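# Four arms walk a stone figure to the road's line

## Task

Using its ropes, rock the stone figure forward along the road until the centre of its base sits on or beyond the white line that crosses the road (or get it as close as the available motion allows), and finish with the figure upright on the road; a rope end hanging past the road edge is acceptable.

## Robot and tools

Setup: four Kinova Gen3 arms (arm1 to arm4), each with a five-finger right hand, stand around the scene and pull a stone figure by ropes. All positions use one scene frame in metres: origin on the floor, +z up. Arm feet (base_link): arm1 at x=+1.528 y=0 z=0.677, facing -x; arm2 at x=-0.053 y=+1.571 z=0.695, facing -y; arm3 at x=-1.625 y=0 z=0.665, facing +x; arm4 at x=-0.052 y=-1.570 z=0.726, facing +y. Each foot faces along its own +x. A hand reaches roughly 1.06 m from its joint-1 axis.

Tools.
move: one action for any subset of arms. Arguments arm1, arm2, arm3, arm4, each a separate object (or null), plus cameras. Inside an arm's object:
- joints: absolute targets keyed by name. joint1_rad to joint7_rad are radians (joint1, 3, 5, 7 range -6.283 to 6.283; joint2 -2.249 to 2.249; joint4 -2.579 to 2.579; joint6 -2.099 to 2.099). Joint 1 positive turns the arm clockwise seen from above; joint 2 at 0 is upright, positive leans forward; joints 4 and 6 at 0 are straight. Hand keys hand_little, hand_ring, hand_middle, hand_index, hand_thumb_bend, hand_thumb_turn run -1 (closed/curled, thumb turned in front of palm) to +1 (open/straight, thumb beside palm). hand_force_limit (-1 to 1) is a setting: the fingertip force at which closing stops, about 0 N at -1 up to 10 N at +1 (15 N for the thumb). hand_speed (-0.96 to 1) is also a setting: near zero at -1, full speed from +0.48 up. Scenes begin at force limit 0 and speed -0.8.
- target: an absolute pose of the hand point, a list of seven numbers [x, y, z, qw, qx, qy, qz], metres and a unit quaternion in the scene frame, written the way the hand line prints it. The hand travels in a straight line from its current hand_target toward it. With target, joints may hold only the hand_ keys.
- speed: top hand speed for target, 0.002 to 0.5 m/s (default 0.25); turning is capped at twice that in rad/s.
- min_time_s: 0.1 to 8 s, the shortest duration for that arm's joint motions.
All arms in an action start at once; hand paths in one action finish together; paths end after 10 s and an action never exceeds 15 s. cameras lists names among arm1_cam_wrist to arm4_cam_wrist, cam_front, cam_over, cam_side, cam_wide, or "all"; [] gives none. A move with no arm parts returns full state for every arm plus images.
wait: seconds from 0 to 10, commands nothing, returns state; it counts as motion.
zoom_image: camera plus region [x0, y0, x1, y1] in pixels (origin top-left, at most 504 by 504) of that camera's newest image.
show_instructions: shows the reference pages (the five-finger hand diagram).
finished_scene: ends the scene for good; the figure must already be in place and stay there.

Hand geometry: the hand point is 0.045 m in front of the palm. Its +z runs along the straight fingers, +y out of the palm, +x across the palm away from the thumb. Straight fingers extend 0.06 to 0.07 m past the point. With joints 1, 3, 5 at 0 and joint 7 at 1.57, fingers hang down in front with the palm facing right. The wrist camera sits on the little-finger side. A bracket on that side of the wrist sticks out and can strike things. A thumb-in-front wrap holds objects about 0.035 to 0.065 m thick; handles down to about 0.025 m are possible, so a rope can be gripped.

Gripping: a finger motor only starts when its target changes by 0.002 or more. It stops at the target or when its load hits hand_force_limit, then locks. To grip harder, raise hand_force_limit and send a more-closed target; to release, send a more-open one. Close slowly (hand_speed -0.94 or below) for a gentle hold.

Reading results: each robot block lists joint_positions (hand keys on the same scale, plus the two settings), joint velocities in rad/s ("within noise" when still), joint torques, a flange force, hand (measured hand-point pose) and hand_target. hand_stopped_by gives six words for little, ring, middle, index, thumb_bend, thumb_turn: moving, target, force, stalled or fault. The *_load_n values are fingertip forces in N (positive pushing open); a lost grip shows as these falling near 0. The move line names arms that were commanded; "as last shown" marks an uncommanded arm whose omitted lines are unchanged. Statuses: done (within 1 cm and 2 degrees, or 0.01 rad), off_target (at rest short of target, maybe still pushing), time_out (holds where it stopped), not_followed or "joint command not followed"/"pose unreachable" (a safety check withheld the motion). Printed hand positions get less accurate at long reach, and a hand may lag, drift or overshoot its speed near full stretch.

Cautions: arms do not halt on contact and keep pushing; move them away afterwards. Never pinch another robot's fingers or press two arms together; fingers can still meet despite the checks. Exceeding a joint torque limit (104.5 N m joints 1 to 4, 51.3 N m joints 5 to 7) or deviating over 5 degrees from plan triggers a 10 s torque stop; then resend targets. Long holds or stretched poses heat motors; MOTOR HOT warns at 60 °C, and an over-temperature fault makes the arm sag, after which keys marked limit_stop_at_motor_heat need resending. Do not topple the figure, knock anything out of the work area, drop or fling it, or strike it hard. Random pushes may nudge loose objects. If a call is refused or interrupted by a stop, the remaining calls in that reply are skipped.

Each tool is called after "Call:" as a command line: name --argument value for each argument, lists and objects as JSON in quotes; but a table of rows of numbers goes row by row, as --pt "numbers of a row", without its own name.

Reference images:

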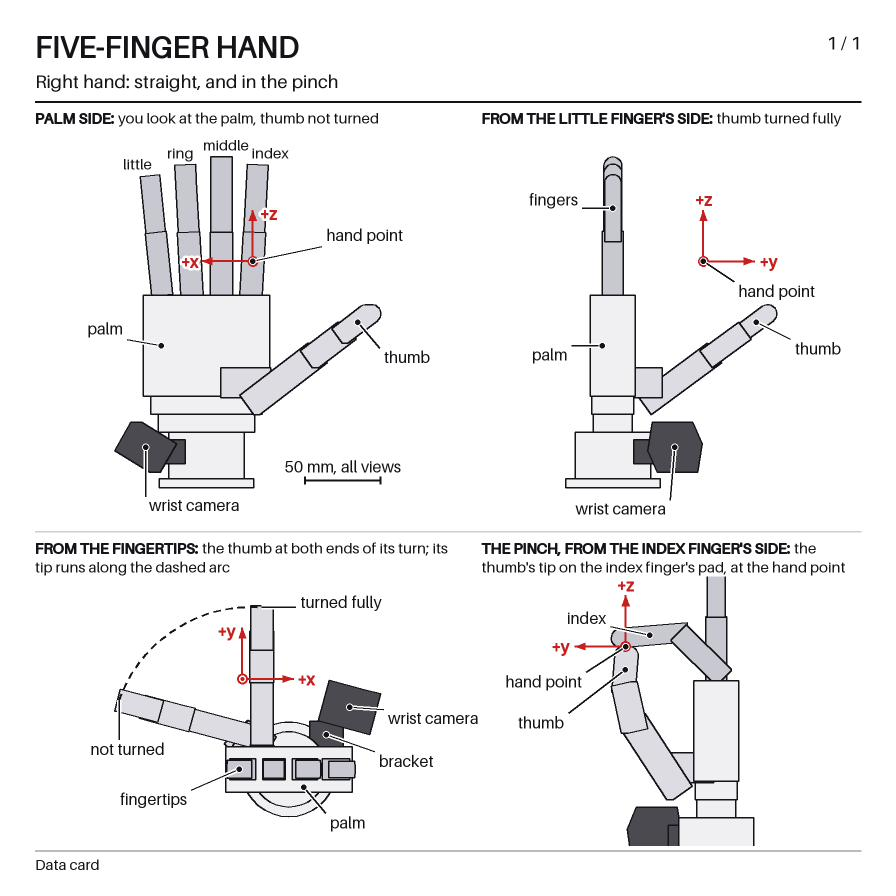

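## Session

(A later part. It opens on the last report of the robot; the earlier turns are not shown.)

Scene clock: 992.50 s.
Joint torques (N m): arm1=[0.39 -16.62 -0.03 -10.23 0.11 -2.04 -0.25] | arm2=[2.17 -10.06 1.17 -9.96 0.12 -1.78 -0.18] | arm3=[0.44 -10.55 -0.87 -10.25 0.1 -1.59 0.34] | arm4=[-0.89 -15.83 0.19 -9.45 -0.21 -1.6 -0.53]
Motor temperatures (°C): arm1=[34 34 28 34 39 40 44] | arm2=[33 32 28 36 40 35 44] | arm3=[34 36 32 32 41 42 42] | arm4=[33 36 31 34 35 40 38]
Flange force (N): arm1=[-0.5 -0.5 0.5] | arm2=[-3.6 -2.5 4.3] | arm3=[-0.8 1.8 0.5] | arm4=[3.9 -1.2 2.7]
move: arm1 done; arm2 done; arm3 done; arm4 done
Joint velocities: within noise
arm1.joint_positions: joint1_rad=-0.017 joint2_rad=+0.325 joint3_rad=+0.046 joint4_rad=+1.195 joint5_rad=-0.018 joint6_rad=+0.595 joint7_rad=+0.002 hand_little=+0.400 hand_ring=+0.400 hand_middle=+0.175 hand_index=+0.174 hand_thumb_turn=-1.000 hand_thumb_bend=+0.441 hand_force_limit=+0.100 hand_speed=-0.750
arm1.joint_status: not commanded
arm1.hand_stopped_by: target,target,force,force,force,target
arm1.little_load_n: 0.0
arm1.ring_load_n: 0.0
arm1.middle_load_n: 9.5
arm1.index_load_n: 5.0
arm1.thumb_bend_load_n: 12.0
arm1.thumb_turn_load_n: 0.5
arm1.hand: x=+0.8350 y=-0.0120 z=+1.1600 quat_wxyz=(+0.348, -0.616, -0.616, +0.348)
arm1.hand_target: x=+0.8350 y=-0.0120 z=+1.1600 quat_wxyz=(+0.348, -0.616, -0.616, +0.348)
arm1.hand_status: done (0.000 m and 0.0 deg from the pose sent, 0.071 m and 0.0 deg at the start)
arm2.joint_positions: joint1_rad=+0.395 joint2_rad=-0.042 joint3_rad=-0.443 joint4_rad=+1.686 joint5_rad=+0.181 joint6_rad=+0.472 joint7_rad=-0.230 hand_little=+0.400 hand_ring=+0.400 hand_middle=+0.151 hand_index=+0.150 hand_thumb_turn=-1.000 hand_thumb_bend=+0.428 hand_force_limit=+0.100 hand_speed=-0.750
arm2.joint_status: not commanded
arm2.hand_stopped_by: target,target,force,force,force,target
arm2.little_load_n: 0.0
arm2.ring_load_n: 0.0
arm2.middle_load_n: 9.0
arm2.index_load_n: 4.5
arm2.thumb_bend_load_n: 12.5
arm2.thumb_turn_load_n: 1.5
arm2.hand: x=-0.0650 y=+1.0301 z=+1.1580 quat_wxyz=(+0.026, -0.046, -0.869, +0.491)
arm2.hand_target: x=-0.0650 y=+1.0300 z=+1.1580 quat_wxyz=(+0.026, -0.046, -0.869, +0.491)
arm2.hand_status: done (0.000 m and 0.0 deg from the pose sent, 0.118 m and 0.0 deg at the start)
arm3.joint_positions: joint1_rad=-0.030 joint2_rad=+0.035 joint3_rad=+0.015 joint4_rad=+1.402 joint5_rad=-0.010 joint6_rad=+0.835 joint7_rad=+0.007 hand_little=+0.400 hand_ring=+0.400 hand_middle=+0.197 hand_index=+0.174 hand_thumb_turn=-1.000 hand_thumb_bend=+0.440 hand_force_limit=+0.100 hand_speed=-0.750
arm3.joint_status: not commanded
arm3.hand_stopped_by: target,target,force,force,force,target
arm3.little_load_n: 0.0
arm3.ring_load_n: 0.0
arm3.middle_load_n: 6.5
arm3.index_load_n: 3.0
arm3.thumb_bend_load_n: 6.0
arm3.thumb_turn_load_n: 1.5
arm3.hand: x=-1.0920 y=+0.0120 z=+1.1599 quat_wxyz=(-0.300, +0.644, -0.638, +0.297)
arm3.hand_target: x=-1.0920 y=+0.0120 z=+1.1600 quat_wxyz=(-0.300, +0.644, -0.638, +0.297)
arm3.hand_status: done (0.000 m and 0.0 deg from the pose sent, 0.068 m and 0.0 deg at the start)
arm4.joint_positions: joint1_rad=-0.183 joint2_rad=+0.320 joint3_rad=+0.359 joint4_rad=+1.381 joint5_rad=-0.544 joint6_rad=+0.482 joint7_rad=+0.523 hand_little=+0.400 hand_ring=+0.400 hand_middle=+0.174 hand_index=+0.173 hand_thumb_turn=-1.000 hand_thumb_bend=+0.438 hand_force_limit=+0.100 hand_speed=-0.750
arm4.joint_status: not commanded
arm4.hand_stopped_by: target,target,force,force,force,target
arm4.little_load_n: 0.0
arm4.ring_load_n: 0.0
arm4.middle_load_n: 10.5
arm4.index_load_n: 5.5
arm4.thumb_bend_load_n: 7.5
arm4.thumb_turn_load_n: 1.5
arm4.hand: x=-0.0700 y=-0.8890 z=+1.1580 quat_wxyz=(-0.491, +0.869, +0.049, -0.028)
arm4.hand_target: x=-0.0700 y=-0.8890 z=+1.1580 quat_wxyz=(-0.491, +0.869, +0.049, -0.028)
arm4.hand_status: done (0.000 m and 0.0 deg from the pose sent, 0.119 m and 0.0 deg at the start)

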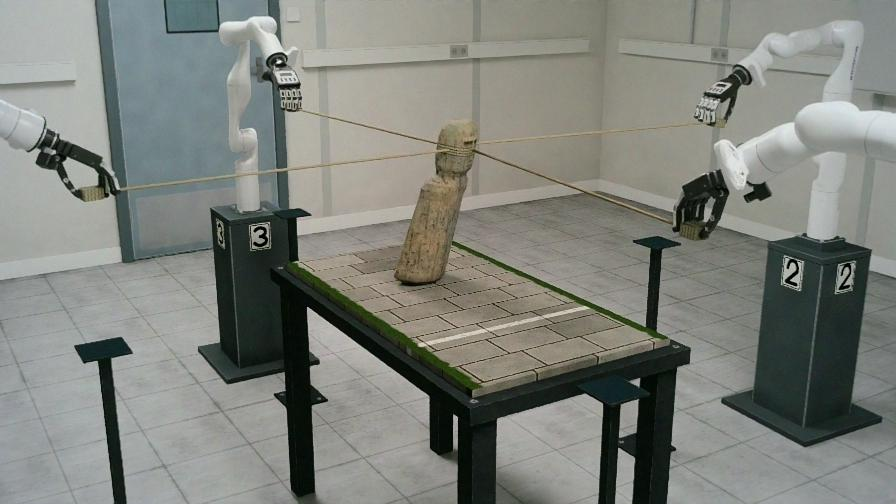

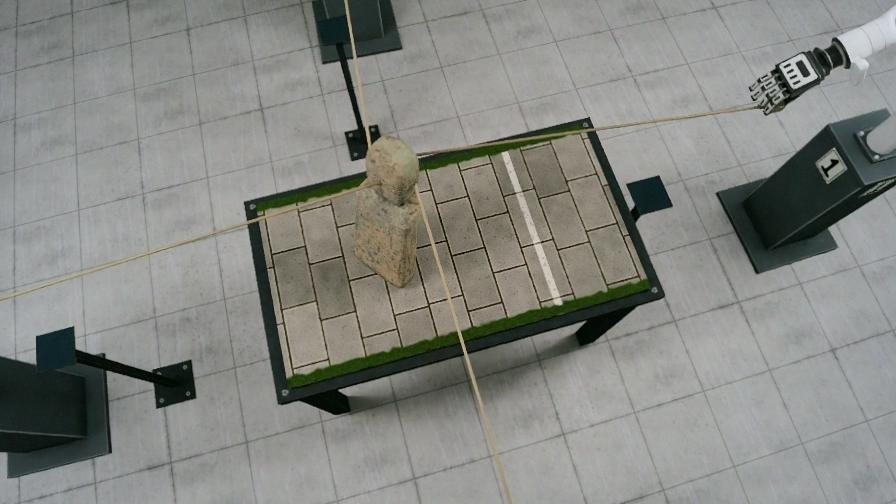

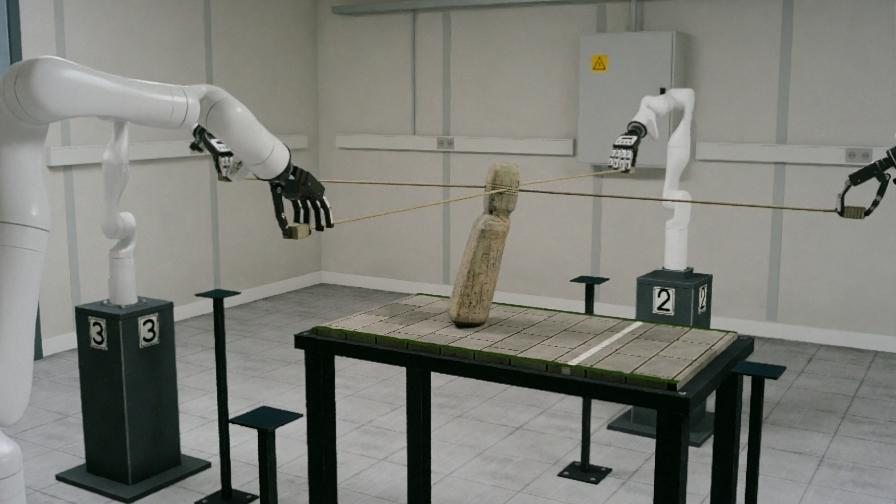

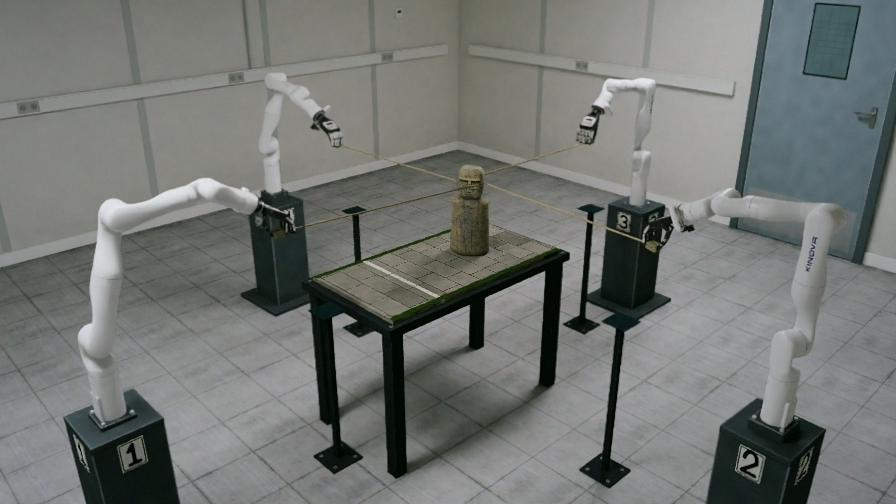

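Call:
move --arm1 '{"target": [0.906, -0.045, 1.160, 0.348, -0.6157, -0.6157, 0.348], "speed": 0.13}' --arm2 '{"target": [0.000, 0.898, 1.158, 0.02575, -0.0456, -0.8695, 0.4915], "speed": 0.13}' --arm3 '{"target": [-1.023, 0.000, 1.160, 0.3001, -0.6437, 0.6381, -0.2975], "speed": 0.13}' --arm4 '{"target": [-0.010, -1.016, 1.158, 0.4914, -0.8694, -0.0494, 0.0279], "speed": 0.13}' --cameras '["cam_front", "cam_over", "cam_side", "cam_wide"]'

Call:
zoom_image --camera "cam_over" --region '[280, 120, 500, 340]'

Call:
zoom_image --camera "cam_front" --region '[340, 90, 540, 290]'

Call:
zoom_image --camera "cam_side" --region '[390, 140, 590, 340]'

Scene clock: 1041.43 s.
Joint torques (N m): arm1=[0.41 -13.05 -0.09 -10.16 0.28 -2 -0.28] | arm2=[2.16 -16.49 0.11 -10.03 0.75 -1.57 -0.21] | arm3=[0.5 -18.05 -0.97 -5.65 0.03 4.44 0.48] | arm4=[-0.79 -10.39 -0.74 -10.36 -0.51 -1.96 -0.55]
Motor temperatures (°C): arm1=[34 34 28 34 39 40 44] | arm2=[33 32 28 36 40 35 44] | arm3=[34 35 32 32 41 42 42] | arm4=[33 36 31 34 35 40 38]
Flange force (N): arm1=[0.3 -0.6 0.2] | arm2=[-5.8 -2.5 3.1] | arm3=[-1.2 -10.8 17.3] | arm4=[7.0 3.3 1.7]
move: arm1 done; arm2 done; arm3 done; arm4 done
Joint velocities: within noise
arm1.joint_positions: joint1_rad=-0.149 joint2_rad=+0.148 joint3_rad=+0.087 joint4_rad=+1.427 joint5_rad=+0.129 joint6_rad=+0.546 joint7_rad=-0.167 hand_little=+0.400 hand_ring=+0.400 hand_middle=+0.175 hand_index=+0.174 hand_thumb_turn=-1.000 hand_thumb_bend=+0.441 hand_force_limit=+0.100 hand_speed=-0.750
arm1.joint_status: not commanded
arm1.hand_stopped_by: target,target,force,force,force,target
arm1.little_load_n: 0.5
arm1.ring_load_n: 0.0
arm1.middle_load_n: 9.0
arm1.index_load_n: 5.0
arm1.thumb_bend_load_n: 12.0
arm1.thumb_turn_load_n: 0.0
arm1.hand: x=+0.9060 y=-0.0450 z=+1.1600 quat_wxyz=(+0.348, -0.616, -0.616, +0.348)
arm1.hand_target: x=+0.9060 y=-0.0450 z=+1.1600 quat_wxyz=(+0.348, -0.616, -0.616, +0.348)
arm1.hand_status: done (0.000 m and 0.0 deg from the pose sent, 0.078 m and 0.0 deg at the start)
arm2.joint_positions: joint1_rad=+0.113 joint2_rad=+0.298 joint3_rad=-0.474 joint4_rad=+1.317 joint5_rad=+0.725 joint6_rad=+0.650 joint7_rad=-0.704 hand_little=+0.400 hand_ring=+0.400 hand_middle=+0.151 hand_index=+0.150 hand_thumb_turn=-1.000 hand_thumb_bend=+0.428 hand_force_limit=+0.100 hand_speed=-0.750
arm2.joint_status: not commanded
arm2.hand_stopped_by: target,target,force,force,force,target
arm2.little_load_n: 0.0
arm2.ring_load_n: 0.0
arm2.middle_load_n: 9.0
arm2.index_load_n: 4.5
arm2.thumb_bend_load_n: 12.5
arm2.thumb_turn_load_n: 1.5
arm2.hand: x=+0.0000 y=+0.8980 z=+1.1580 quat_wxyz=(+0.026, -0.046, -0.869, +0.491)
arm2.hand_target: x=+0.0000 y=+0.8980 z=+1.1580 quat_wxyz=(+0.026, -0.046, -0.869, +0.491)
arm2.hand_status: done (0.000 m and 0.0 deg from the pose sent, 0.147 m and 0.0 deg at the start)
arm3.joint_positions: joint1_rad=-0.005 joint2_rad=+0.206 joint3_rad=+0.028 joint4_rad=+1.204 joint5_rad=-0.051 joint6_rad=+0.862 joint7_rad=+0.054 hand_little=+0.400 hand_ring=+0.400 hand_middle=+0.198 hand_index=+0.175 hand_thumb_turn=-1.000 hand_thumb_bend=+0.439 hand_force_limit=+0.100 hand_speed=-0.750
arm3.joint_status: not commanded
arm3.hand_stopped_by: target,target,force,force,force,target
arm3.little_load_n: 0.0
arm3.ring_load_n: 0.0
arm3.middle_load_n: 13.5
arm3.index_load_n: 8.5
arm3.thumb_bend_load_n: 2.5
arm3.thumb_turn_load_n: 0.5
arm3.hand: x=-1.0228 y=+0.0000 z=+1.1601 quat_wxyz=(-0.300, +0.644, -0.638, +0.298)
arm3.hand_target: x=-1.0230 y=+0.0000 z=+1.1600 quat_wxyz=(-0.300, +0.644, -0.638, +0.297)
arm3.hand_status: done (0.000 m and 0.0 deg from the pose sent, 0.070 m and 0.0 deg at the start)
arm4.joint_positions: joint1_rad=-0.061 joint2_rad=+0.031 joint3_rad=+0.333 joint4_rad=+1.714 joint5_rad=-0.657 joint6_rad=+0.481 joint7_rad=+0.781 hand_little=+0.400 hand_ring=+0.400 hand_middle=+0.174 hand_index=+0.173 hand_thumb_turn=-1.000 hand_thumb_bend=+0.438 hand_force_limit=+0.100 hand_speed=-0.750
arm4.joint_status: not commanded
arm4.hand_stopped_by: target,target,force,force,force,target
arm4.little_load_n: 0.0
arm4.ring_load_n: 0.0
arm4.middle_load_n: 10.0
arm4.index_load_n: 5.0
arm4.thumb_bend_load_n: 8.0
arm4.thumb_turn_load_n: 1.5
arm4.hand: x=-0.0101 y=-1.0160 z=+1.1580 quat_wxyz=(-0.491, +0.869, +0.049, -0.028)
arm4.hand_target: x=-0.0100 y=-1.0160 z=+1.1580 quat_wxyz=(-0.491, +0.869, +0.049, -0.028)
arm4.hand_status: done (0.000 m and 0.0 deg from the pose sent, 0.140 m and 0.0 deg at the start)

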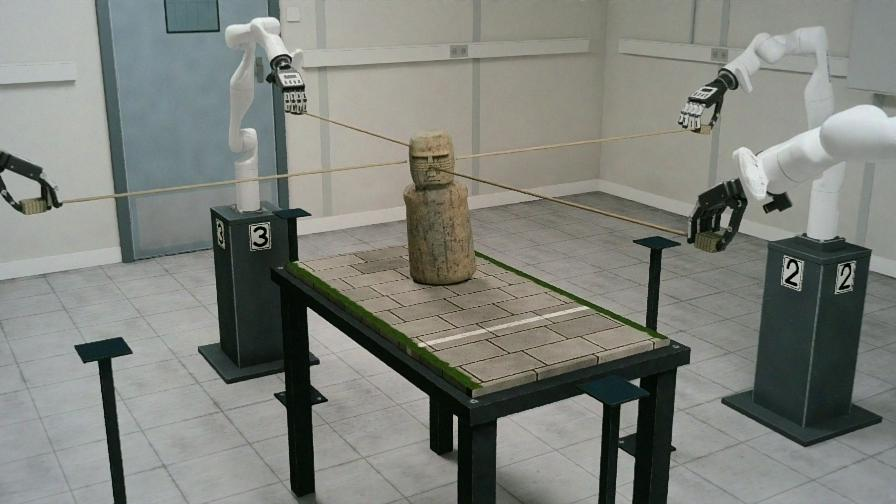

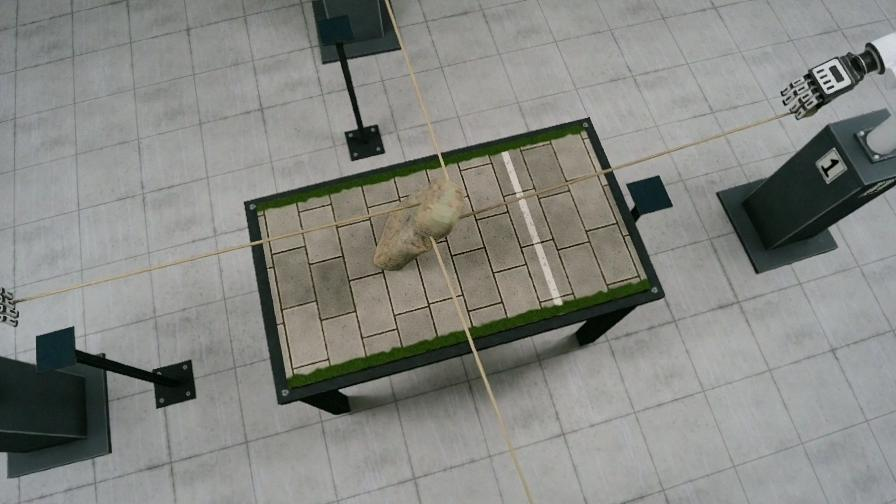

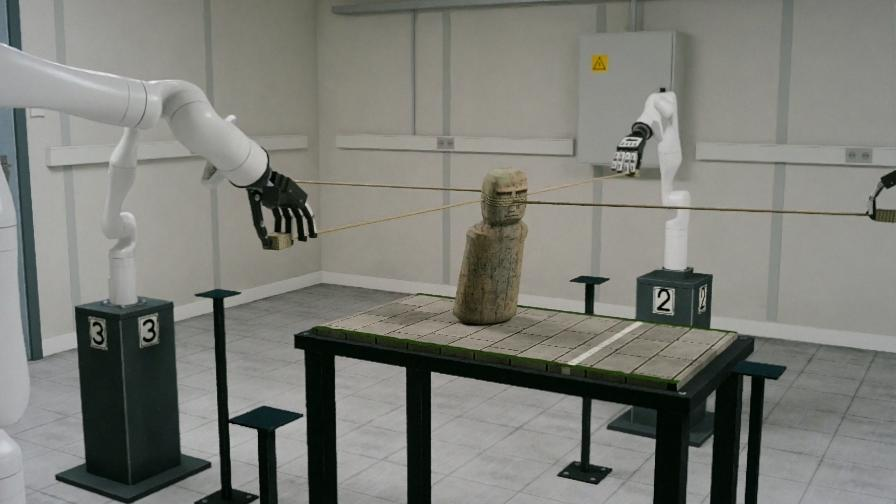

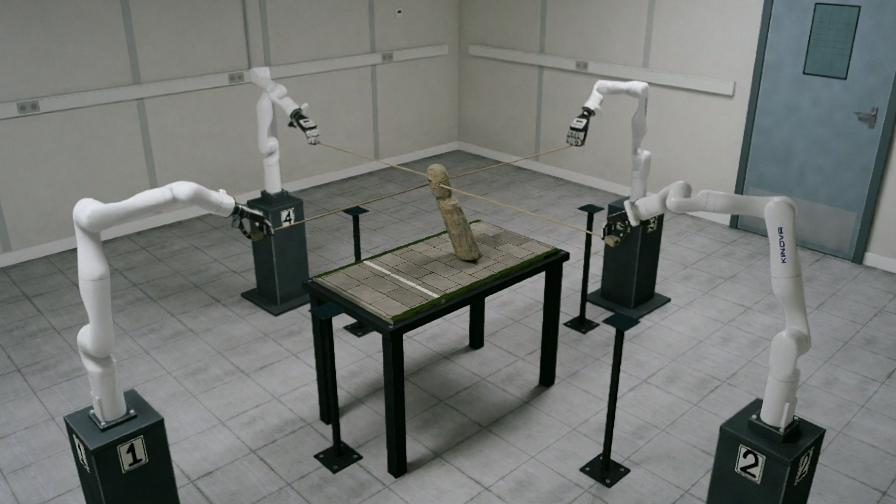

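Scaled by 2.291 from the camera's image (finer frame: 1280x720).

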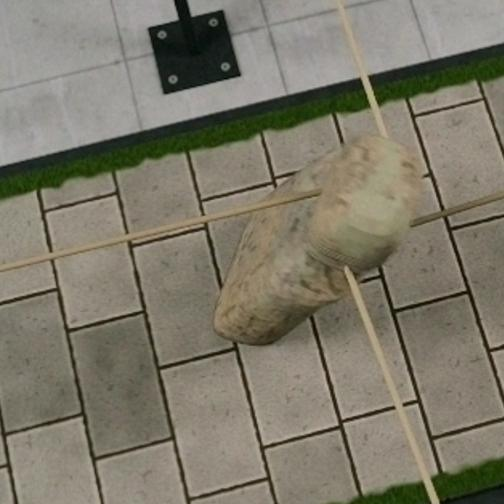

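Scaled by 2.520 from the camera's image (finer frame: 1280x720).

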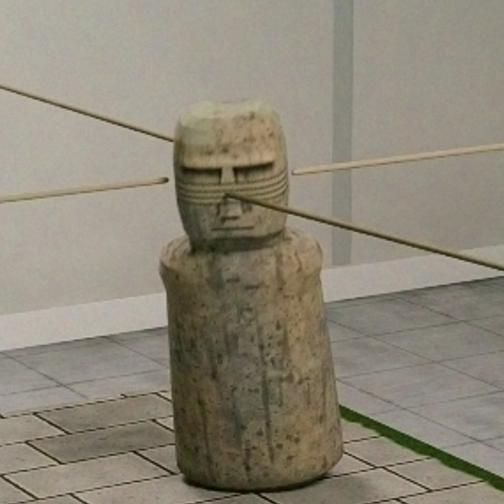

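Scaled by 2.520 from the camera's image (finer frame: 1280x720).

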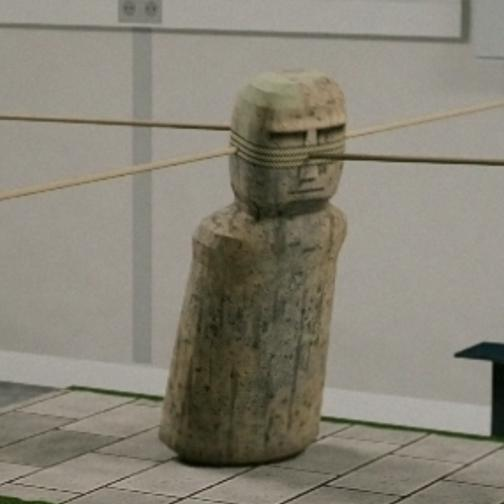

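Call:
move --arm1 '{"target": [0.905, -0.005, 1.160, 0.348, -0.6157, -0.6157, 0.348], "speed": 0.15}' --arm2 '{"target": [0.020, 1.046, 1.158, 0.02575, -0.0456, -0.8695, 0.4915], "speed": 0.15}' --arm3 '{"target": [-1.032, 0.010, 1.160, 0.3001, -0.6437, 0.6381, -0.2975], "speed": 0.15}' --arm4 '{"target": [0.000, -0.873, 1.158, 0.4914, -0.8694, -0.0494, 0.0279], "speed": 0.15}' --cameras '["cam_front", "cam_over", "cam_side", "cam_wide"]'

Call:
zoom_image --camera "cam_over" --region '[280, 120, 500, 340]'

Call:
zoom_image --camera "cam_front" --region '[340, 90, 540, 290]'

Call:
zoom_image --camera "cam_side" --region '[390, 140, 590, 340]'

Scene clock: 1117.43 s.
Joint torques (N m): arm1=[0.46 -13.22 -0.09 -10.26 0.14 -2 -0.25] | arm2=[0.63 -12.22 -0.44 -6.1 -0.58 1.36 -0.01] | arm3=[0.63 -14.38 -0.62 -8.84 0.19 -0.01 0.4] | arm4=[-0.74 -16.7 0.2 -10.23 -0.61 -2.07 -0.5]
Motor temperatures (°C): arm1=[34 33 28 34 39 40 44] | arm2=[33 32 28 36 40 34 44] | arm3=[34 36 32 32 41 42 42] | arm4=[33 36 31 34 35 40 38]
Flange force (N): arm1=[0.3 -0.1 0.3] | arm2=[-5.7 -10.5 16.7] | arm3=[-1.9 -2.1 4.7] | arm4=[2.7 0.9 -0.6]
move: arm1 done; arm2 done; arm3 done; arm4 done
Joint velocities: within noise
arm1.joint_positions: joint1_rad=-0.022 joint2_rad=+0.153 joint3_rad=+0.062 joint4_rad=+1.421 joint5_rad=-0.036 joint6_rad=+0.541 joint7_rad=+0.030 hand_little=+0.400 hand_ring=+0.400 hand_middle=+0.175 hand_index=+0.174 hand_thumb_turn=-1.000 hand_thumb_bend=+0.441 hand_force_limit=+0.100 hand_speed=-0.750
arm1.joint_status: not commanded
arm1.hand_stopped_by: target,target,force,force,force,target
arm1.little_load_n: 0.0
arm1.ring_load_n: 0.0
arm1.middle_load_n: 9.5
arm1.index_load_n: 5.0
arm1.thumb_bend_load_n: 12.0
arm1.thumb_turn_load_n: 0.5
arm1.hand: x=+0.9050 y=-0.0050 z=+1.1600 quat_wxyz=(+0.348, -0.616, -0.616, +0.348)
arm1.hand_target: x=+0.9050 y=-0.0050 z=+1.1600 quat_wxyz=(+0.348, -0.616, -0.616, +0.348)
arm1.hand_status: done (0.000 m and 0.0 deg from the pose sent, 0.040 m and 0.0 deg at the start)
arm2.joint_positions: joint1_rad=+0.156 joint2_rad=-0.063 joint3_rad=-0.489 joint4_rad=+1.704 joint5_rad=+0.595 joint6_rad=+0.589 joint7_rad=-0.746 hand_little=+0.400 hand_ring=+0.400 hand_middle=+0.151 hand_index=+0.150 hand_thumb_turn=-1.000 hand_thumb_bend=+0.427 hand_force_limit=+0.100 hand_speed=-0.750
arm2.joint_status: not commanded
arm2.hand_stopped_by: target,target,force,force,force,target
arm2.little_load_n: 0.0
arm2.ring_load_n: 0.0
arm2.middle_load_n: 16.0
arm2.index_load_n: 12.0
arm2.thumb_bend_load_n: 5.0
arm2.thumb_turn_load_n: 0.5
arm2.hand: x=+0.0200 y=+1.0460 z=+1.1580 quat_wxyz=(+0.026, -0.046, -0.869, +0.491)
arm2.hand_target: x=+0.0200 y=+1.0460 z=+1.1580 quat_wxyz=(+0.026, -0.046, -0.869, +0.491)
arm2.hand_status: done (0.000 m and 0.0 deg from the pose sent, 0.149 m and 0.0 deg at the start)
arm3.joint_positions: joint1_rad=-0.030 joint2_rad=+0.181 joint3_rad=+0.026 joint4_rad=+1.235 joint5_rad=-0.024 joint6_rad=+0.855 joint7_rad=+0.020 hand_little=+0.400 hand_ring=+0.400 hand_middle=+0.275 hand_index=+0.209 hand_thumb_turn=-1.000 hand_thumb_bend=+0.438 hand_force_limit=+0.100 hand_speed=-0.750
arm3.joint_status: not commanded
arm3.hand_stopped_by: target,target,force,force,force,target
arm3.little_load_n: 0.0
arm3.ring_load_n: 0.0
arm3.middle_load_n: 3.0
arm3.index_load_n: 3.5
arm3.thumb_bend_load_n: 0.0
arm3.thumb_turn_load_n: 0.0
arm3.hand: x=-1.0320 y=+0.0100 z=+1.1600 quat_wxyz=(-0.300, +0.644, -0.638, +0.297)
arm3.hand_target: x=-1.0320 y=+0.0100 z=+1.1600 quat_wxyz=(-0.300, +0.644, -0.638, +0.297)
arm3.hand_status: done (0.000 m and 0.0 deg from the pose sent, 0.014 m and 0.0 deg at the start)
arm4.joint_positions: joint1_rad=-0.007 joint2_rad=+0.385 joint3_rad=+0.349 joint4_rad=+1.286 joint5_rad=-0.749 joint6_rad=+0.589 joint7_rad=+0.757 hand_little=+0.400 hand_ring=+0.400 hand_middle=+0.174 hand_index=+0.173 hand_thumb_turn=-1.000 hand_thumb_bend=+0.438 hand_force_limit=+0.100 hand_speed=-0.750
arm4.joint_status: not commanded
arm4.hand_stopped_by: target,target,force,force,force,target
arm4.little_load_n: 0.0
arm4.ring_load_n: 0.0
arm4.middle_load_n: 8.5
arm4.index_load_n: 3.5
arm4.thumb_bend_load_n: 9.5
arm4.thumb_turn_load_n: 2.0
arm4.hand: x=+0.0000 y=-0.8730 z=+1.1580 quat_wxyz=(-0.491, +0.869, +0.049, -0.028)
arm4.hand_target: x=+0.0000 y=-0.8730 z=+1.1580 quat_wxyz=(-0.491, +0.869, +0.049, -0.028)
arm4.hand_status: done (0.000 m and 0.0 deg from the pose sent, 0.143 m and 0.0 deg at the start)

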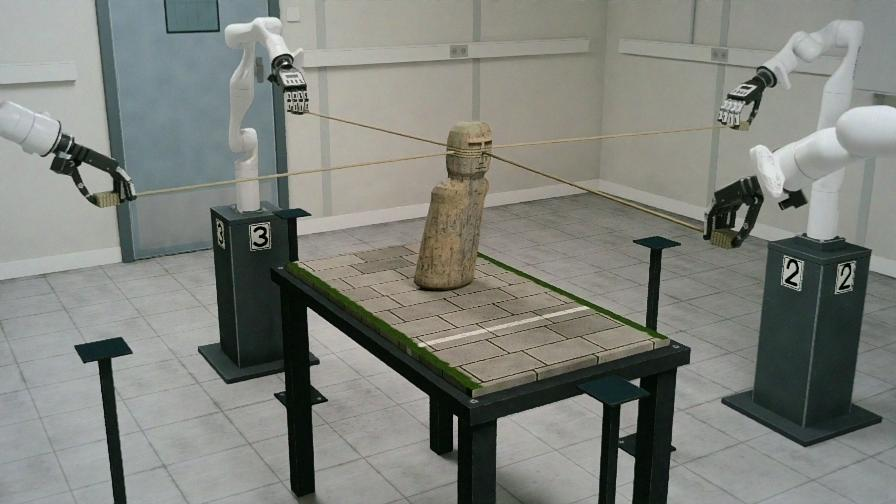

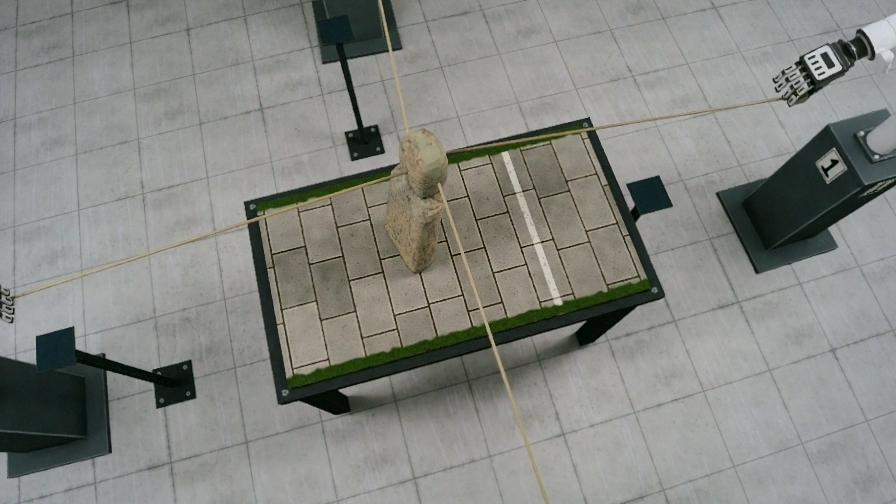

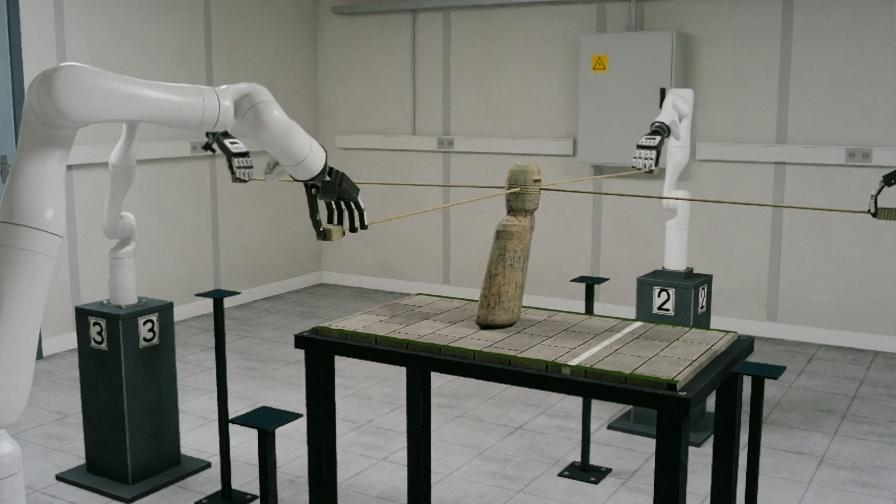

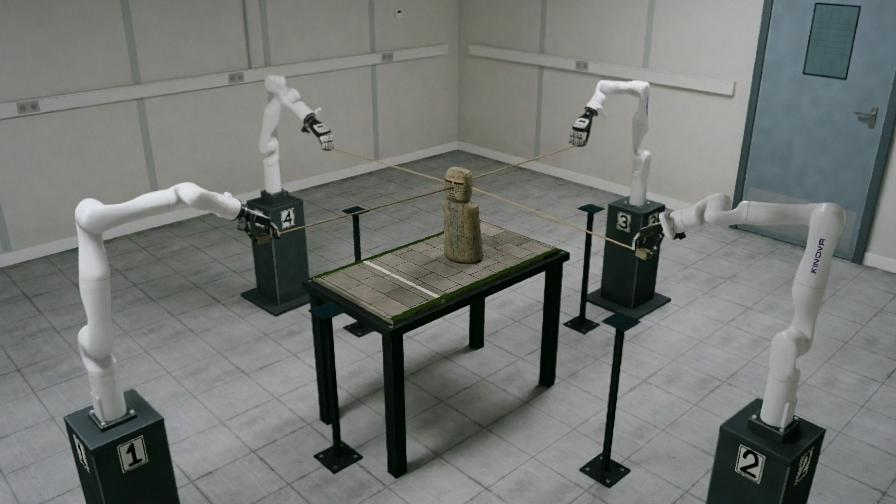

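Scaled by 2.291 from the camera's image (finer frame: 1280x720).

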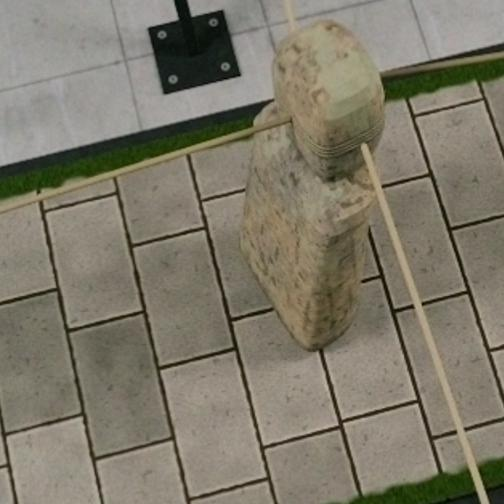

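Scaled by 2.520 from the camera's image (finer frame: 1280x720).

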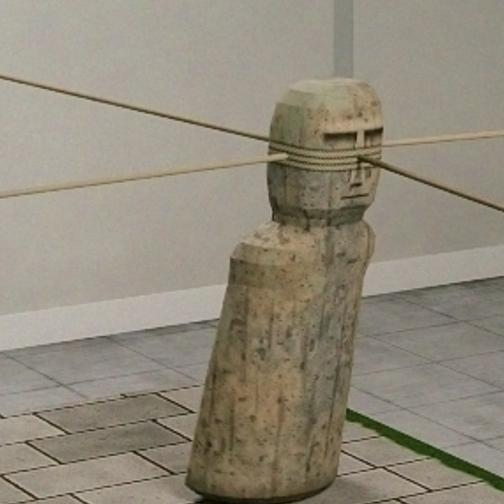

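Scaled by 2.520 from the camera's image (finer frame: 1280x720).

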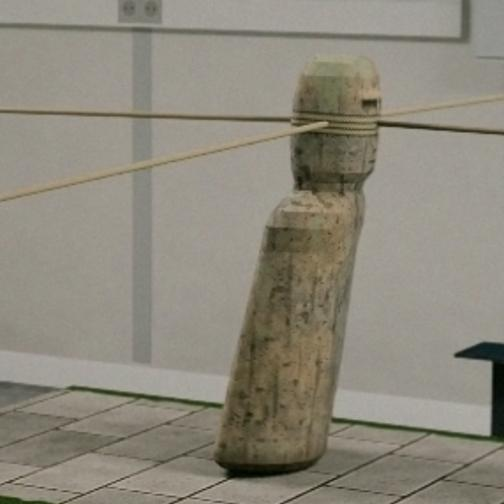

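Call:
move --arm1 '{"target": [0.945, -0.030, 1.160, 0.348, -0.6157, -0.6157, 0.348], "speed": 0.12}' --arm2 '{"target": [0.046, 0.945, 1.158, 0.02575, -0.0456, -0.8695, 0.4915], "speed": 0.12}' --arm3 '{"target": [-0.989, 0.010, 1.160, 0.3001, -0.6437, 0.6381, -0.2975], "speed": 0.12, "joints": {"hand_force_limit": 0.4, "hand_index": 0.12, "hand_middle": 0.12, "hand_thumb_bend": -0.05}}' --arm4 '{"target": [0.036, -0.971, 1.158, 0.4914, -0.8694, -0.0494, 0.0279], "speed": 0.12}' --cameras '["arm3_cam_wrist", "arm2_cam_wrist", "cam_front", "cam_over", "cam_side"]'

Call:
zoom_image --camera "cam_over" --region '[300, 120, 520, 340]'

Call:
zoom_image --camera "cam_front" --region '[360, 110, 560, 310]'

Call:
zoom_image --camera "cam_side" --region '[410, 140, 610, 340]'

Scene clock: 1170.63 s.
Joint torques (N m): arm1=[0.38 -11.28 -0.19 -10.24 0.21 -2.02 -0.25] | arm2=[2.18 -14.54 0.28 -9.96 1 -1.33 -0.21] | arm3=[0.89 -19.76 -0.46 -5.14 0.18 4.62 0.59] | arm4=[0.84 -13.7 0.59 -8.12 -0.07 -0.41 -0.48]
Motor temperatures (°C): arm1=[34 32 28 34 39 40 44] | arm2=[33 32 28 36 40 34 44] | arm3=[34 36 32 32 41 42 42] | arm4=[33 36 31 33 35 40 38]
Flange force (N): arm1=[1.1 -0.4 0.2] | arm2=[-6.6 -2.0 2.6] | arm3=[-2.4 -13.6 17.8] | arm4=[2.7 -1.6 5.9]
move: arm1 done; arm2 done; arm3 off_target; arm4 done
Joint velocities: within noise
arm1.joint_positions: joint1_rad=-0.103 joint2_rad=+0.054 joint3_rad=+0.063 joint4_rad=+1.533 joint5_rad=+0.104 joint6_rad=+0.531 joint7_rad=-0.127 hand_little=+0.400 hand_ring=+0.400 hand_middle=+0.175 hand_index=+0.174 hand_thumb_turn=-1.000 hand_thumb_bend=+0.441 hand_force_limit=+0.100 hand_speed=-0.750
arm1.joint_status: not commanded
arm1.hand_stopped_by: target,target,force,force,force,target
arm1.little_load_n: 0.0
arm1.ring_load_n: 0.0
arm1.middle_load_n: 9.5
arm1.index_load_n: 5.0
arm1.thumb_bend_load_n: 12.0
arm1.thumb_turn_load_n: 0.5
arm1.hand: x=+0.9450 y=-0.0300 z=+1.1600 quat_wxyz=(+0.348, -0.616, -0.616, +0.348)
arm1.hand_target: x=+0.9450 y=-0.0300 z=+1.1600 quat_wxyz=(+0.348, -0.616, -0.616, +0.348)
arm1.hand_status: done (0.000 m and 0.0 deg from the pose sent, 0.047 m and 0.0 deg at the start)
arm2.joint_positions: joint1_rad=+0.057 joint2_rad=+0.208 joint3_rad=-0.526 joint4_rad=+1.436 joint5_rad=+0.834 joint6_rad=+0.698 joint7_rad=-0.887 hand_little=+0.400 hand_ring=+0.400 hand_middle=+0.151 hand_index=+0.150 hand_thumb_turn=-1.000 hand_thumb_bend=+0.428 hand_force_limit=+0.100 hand_speed=-0.750
arm2.joint_status: not commanded
arm2.hand_stopped_by: target,target,force,force,force,target
arm2.little_load_n: -0.5
arm2.ring_load_n: 0.0
arm2.middle_load_n: 9.5
arm2.index_load_n: 5.0
arm2.thumb_bend_load_n: 12.5
arm2.thumb_turn_load_n: 1.5
arm2.hand: x=+0.0460 y=+0.9450 z=+1.1580 quat_wxyz=(+0.026, -0.046, -0.869, +0.491)
arm2.hand_target: x=+0.0460 y=+0.9450 z=+1.1580 quat_wxyz=(+0.026, -0.046, -0.869, +0.491)
arm2.hand_status: done (0.000 m and 0.0 deg from the pose sent, 0.104 m and 0.0 deg at the start)
arm3.joint_positions: joint1_rad=-0.029 joint2_rad=+0.291 joint3_rad=+0.030 joint4_rad=+1.091 joint5_rad=-0.029 joint6_rad=+0.890 joint7_rad=+0.022 hand_little=+0.400 hand_ring=+0.400 hand_middle=+0.277 hand_index=+0.210 hand_thumb_turn=-1.000 hand_thumb_bend=+0.353 hand_force_limit=+0.400 hand_speed=-0.750
arm3.joint_status: hand_middle off_target (ended at +0.277, target +0.120); hand_index off_target (ended at +0.210, target +0.120); hand_thumb_bend off_target (ended at +0.353, target -0.050); the others done
arm3.hand_stopped_by: target,target,force,force,force,target
arm3.little_load_n: 0.0
arm3.ring_load_n: 0.0
arm3.middle_load_n: 15.0
arm3.index_load_n: 14.5
arm3.thumb_bend_load_n: 5.5
arm3.thumb_turn_load_n: 1.0
arm3.hand: x=-0.9890 y=+0.0100 z=+1.1599 quat_wxyz=(-0.300, +0.644, -0.638, +0.297)
arm3.hand_target: x=-0.9890 y=+0.0100 z=+1.1600 quat_wxyz=(-0.300, +0.644, -0.638, +0.297)
arm3.hand_status: done (0.000 m and 0.0 deg from the pose sent, 0.043 m and 0.0 deg at the start)
arm4.joint_positions: joint1_rad=+0.094 joint2_rad=+0.175 joint3_rad=+0.316 joint4_rad=+1.557 joint5_rad=-0.833 joint6_rad=+0.587 joint7_rad=+0.960 hand_little=+0.400 hand_ring=+0.400 hand_middle=+0.174 hand_index=+0.173 hand_thumb_turn=-1.000 hand_thumb_bend=+0.438 hand_force_limit=+0.100 hand_speed=-0.750
arm4.joint_status: not commanded
arm4.hand_stopped_by: target,target,force,force,force,target
arm4.little_load_n: 0.0
arm4.ring_load_n: 0.0
arm4.middle_load_n: 13.5
arm4.index_load_n: 9.0
arm4.thumb_bend_load_n: 5.0
arm4.thumb_turn_load_n: 1.5
arm4.hand: x=+0.0360 y=-0.9710 z=+1.1580 quat_wxyz=(-0.491, +0.869, +0.049, -0.028)
arm4.hand_target: x=+0.0360 y=-0.9710 z=+1.1580 quat_wxyz=(-0.491, +0.869, +0.049, -0.028)
arm4.hand_status: done (0.000 m and 0.0 deg from the pose sent, 0.104 m and 0.0 deg at the start)
pictures: arm2_cam_wrist, arm3_cam_wrist, cam_front, cam_over, cam_side
arm2_cam_wrist: T_world_to_cam=[[-0.20175, 0.51483, -0.83321, 0.48981], [0.87612, 0.47517, 0.08146, -0.58822], [0.43785, -0.71356, -0.54692, 1.40323]] pos_world=[-0.00024, 1.02861, 1.22349]
arm3_cam_wrist: T_world_to_cam=[[-0.62262, -0.24932, -0.74174, 0.24311], [-0.53202, 0.82998, 0.16759, -0.73157], [0.57385, 0.49897, -0.64941, 1.42722]] pos_world=[-1.05686, -0.04434, 1.22978]

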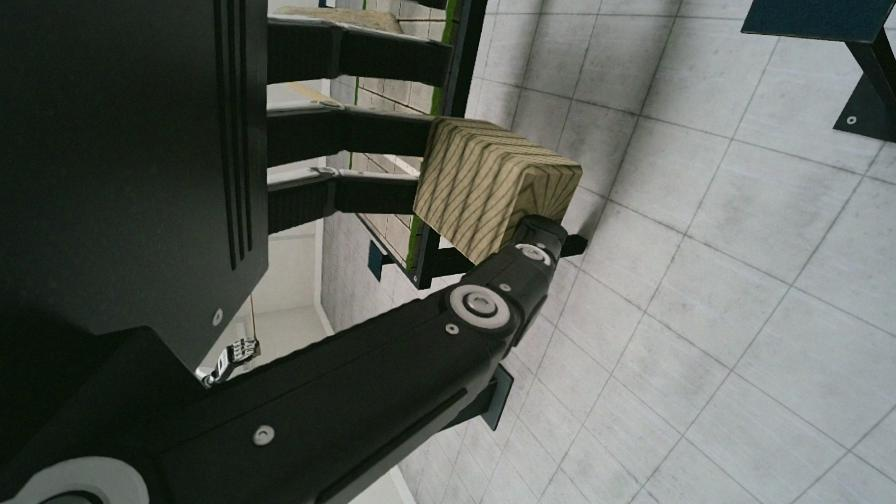

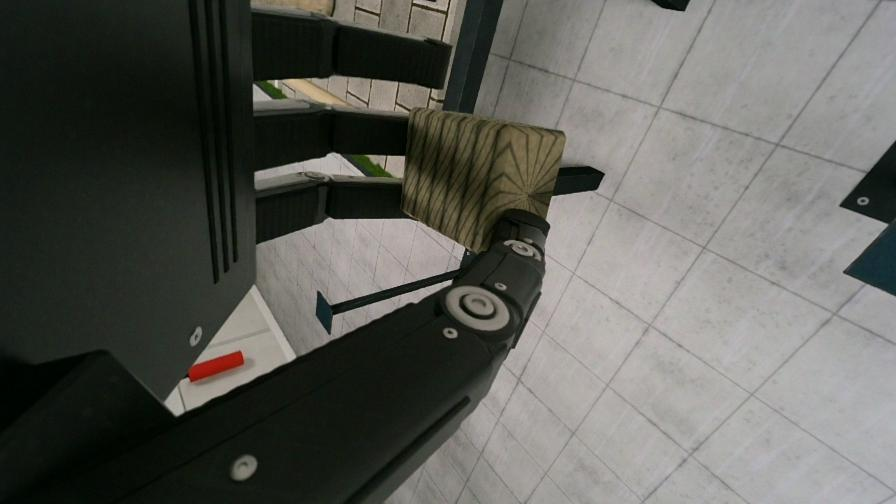

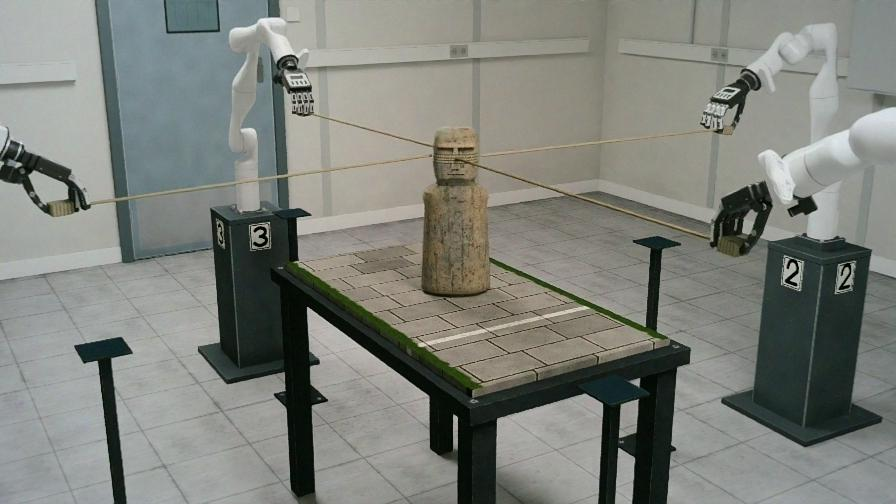

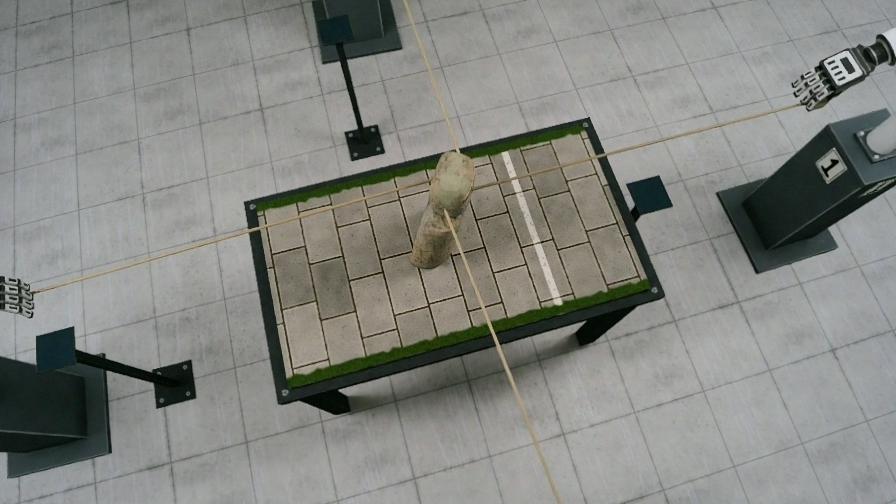

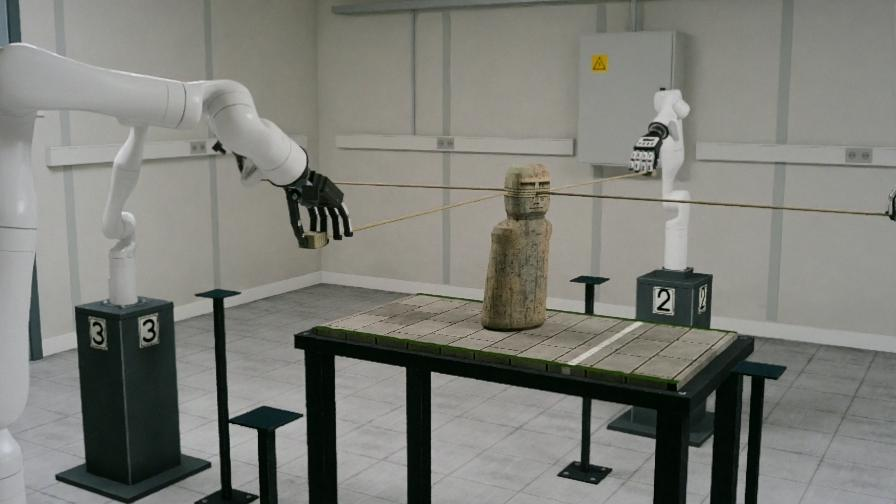

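Scaled by 2.291 from the camera's image (finer frame: 1280x720).

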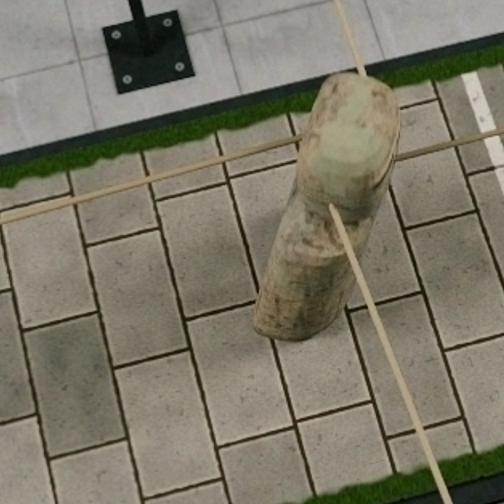

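Scaled by 2.520 from the camera's image (finer frame: 1280x720).

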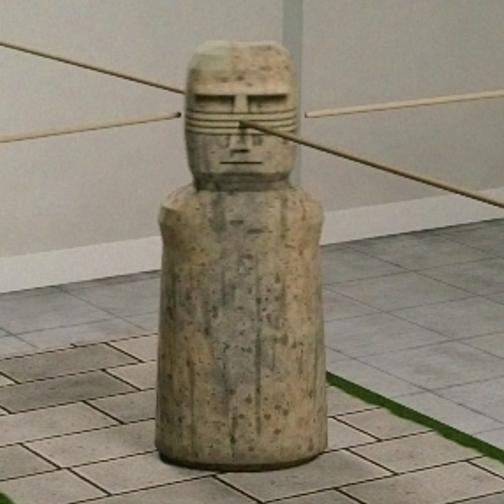

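Scaled by 2.520 from the camera's image (finer frame: 1280x720).

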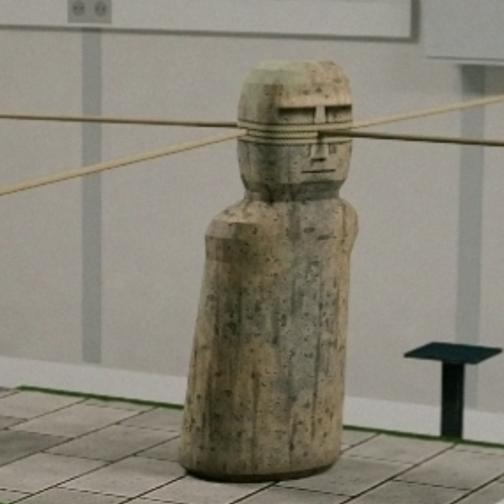

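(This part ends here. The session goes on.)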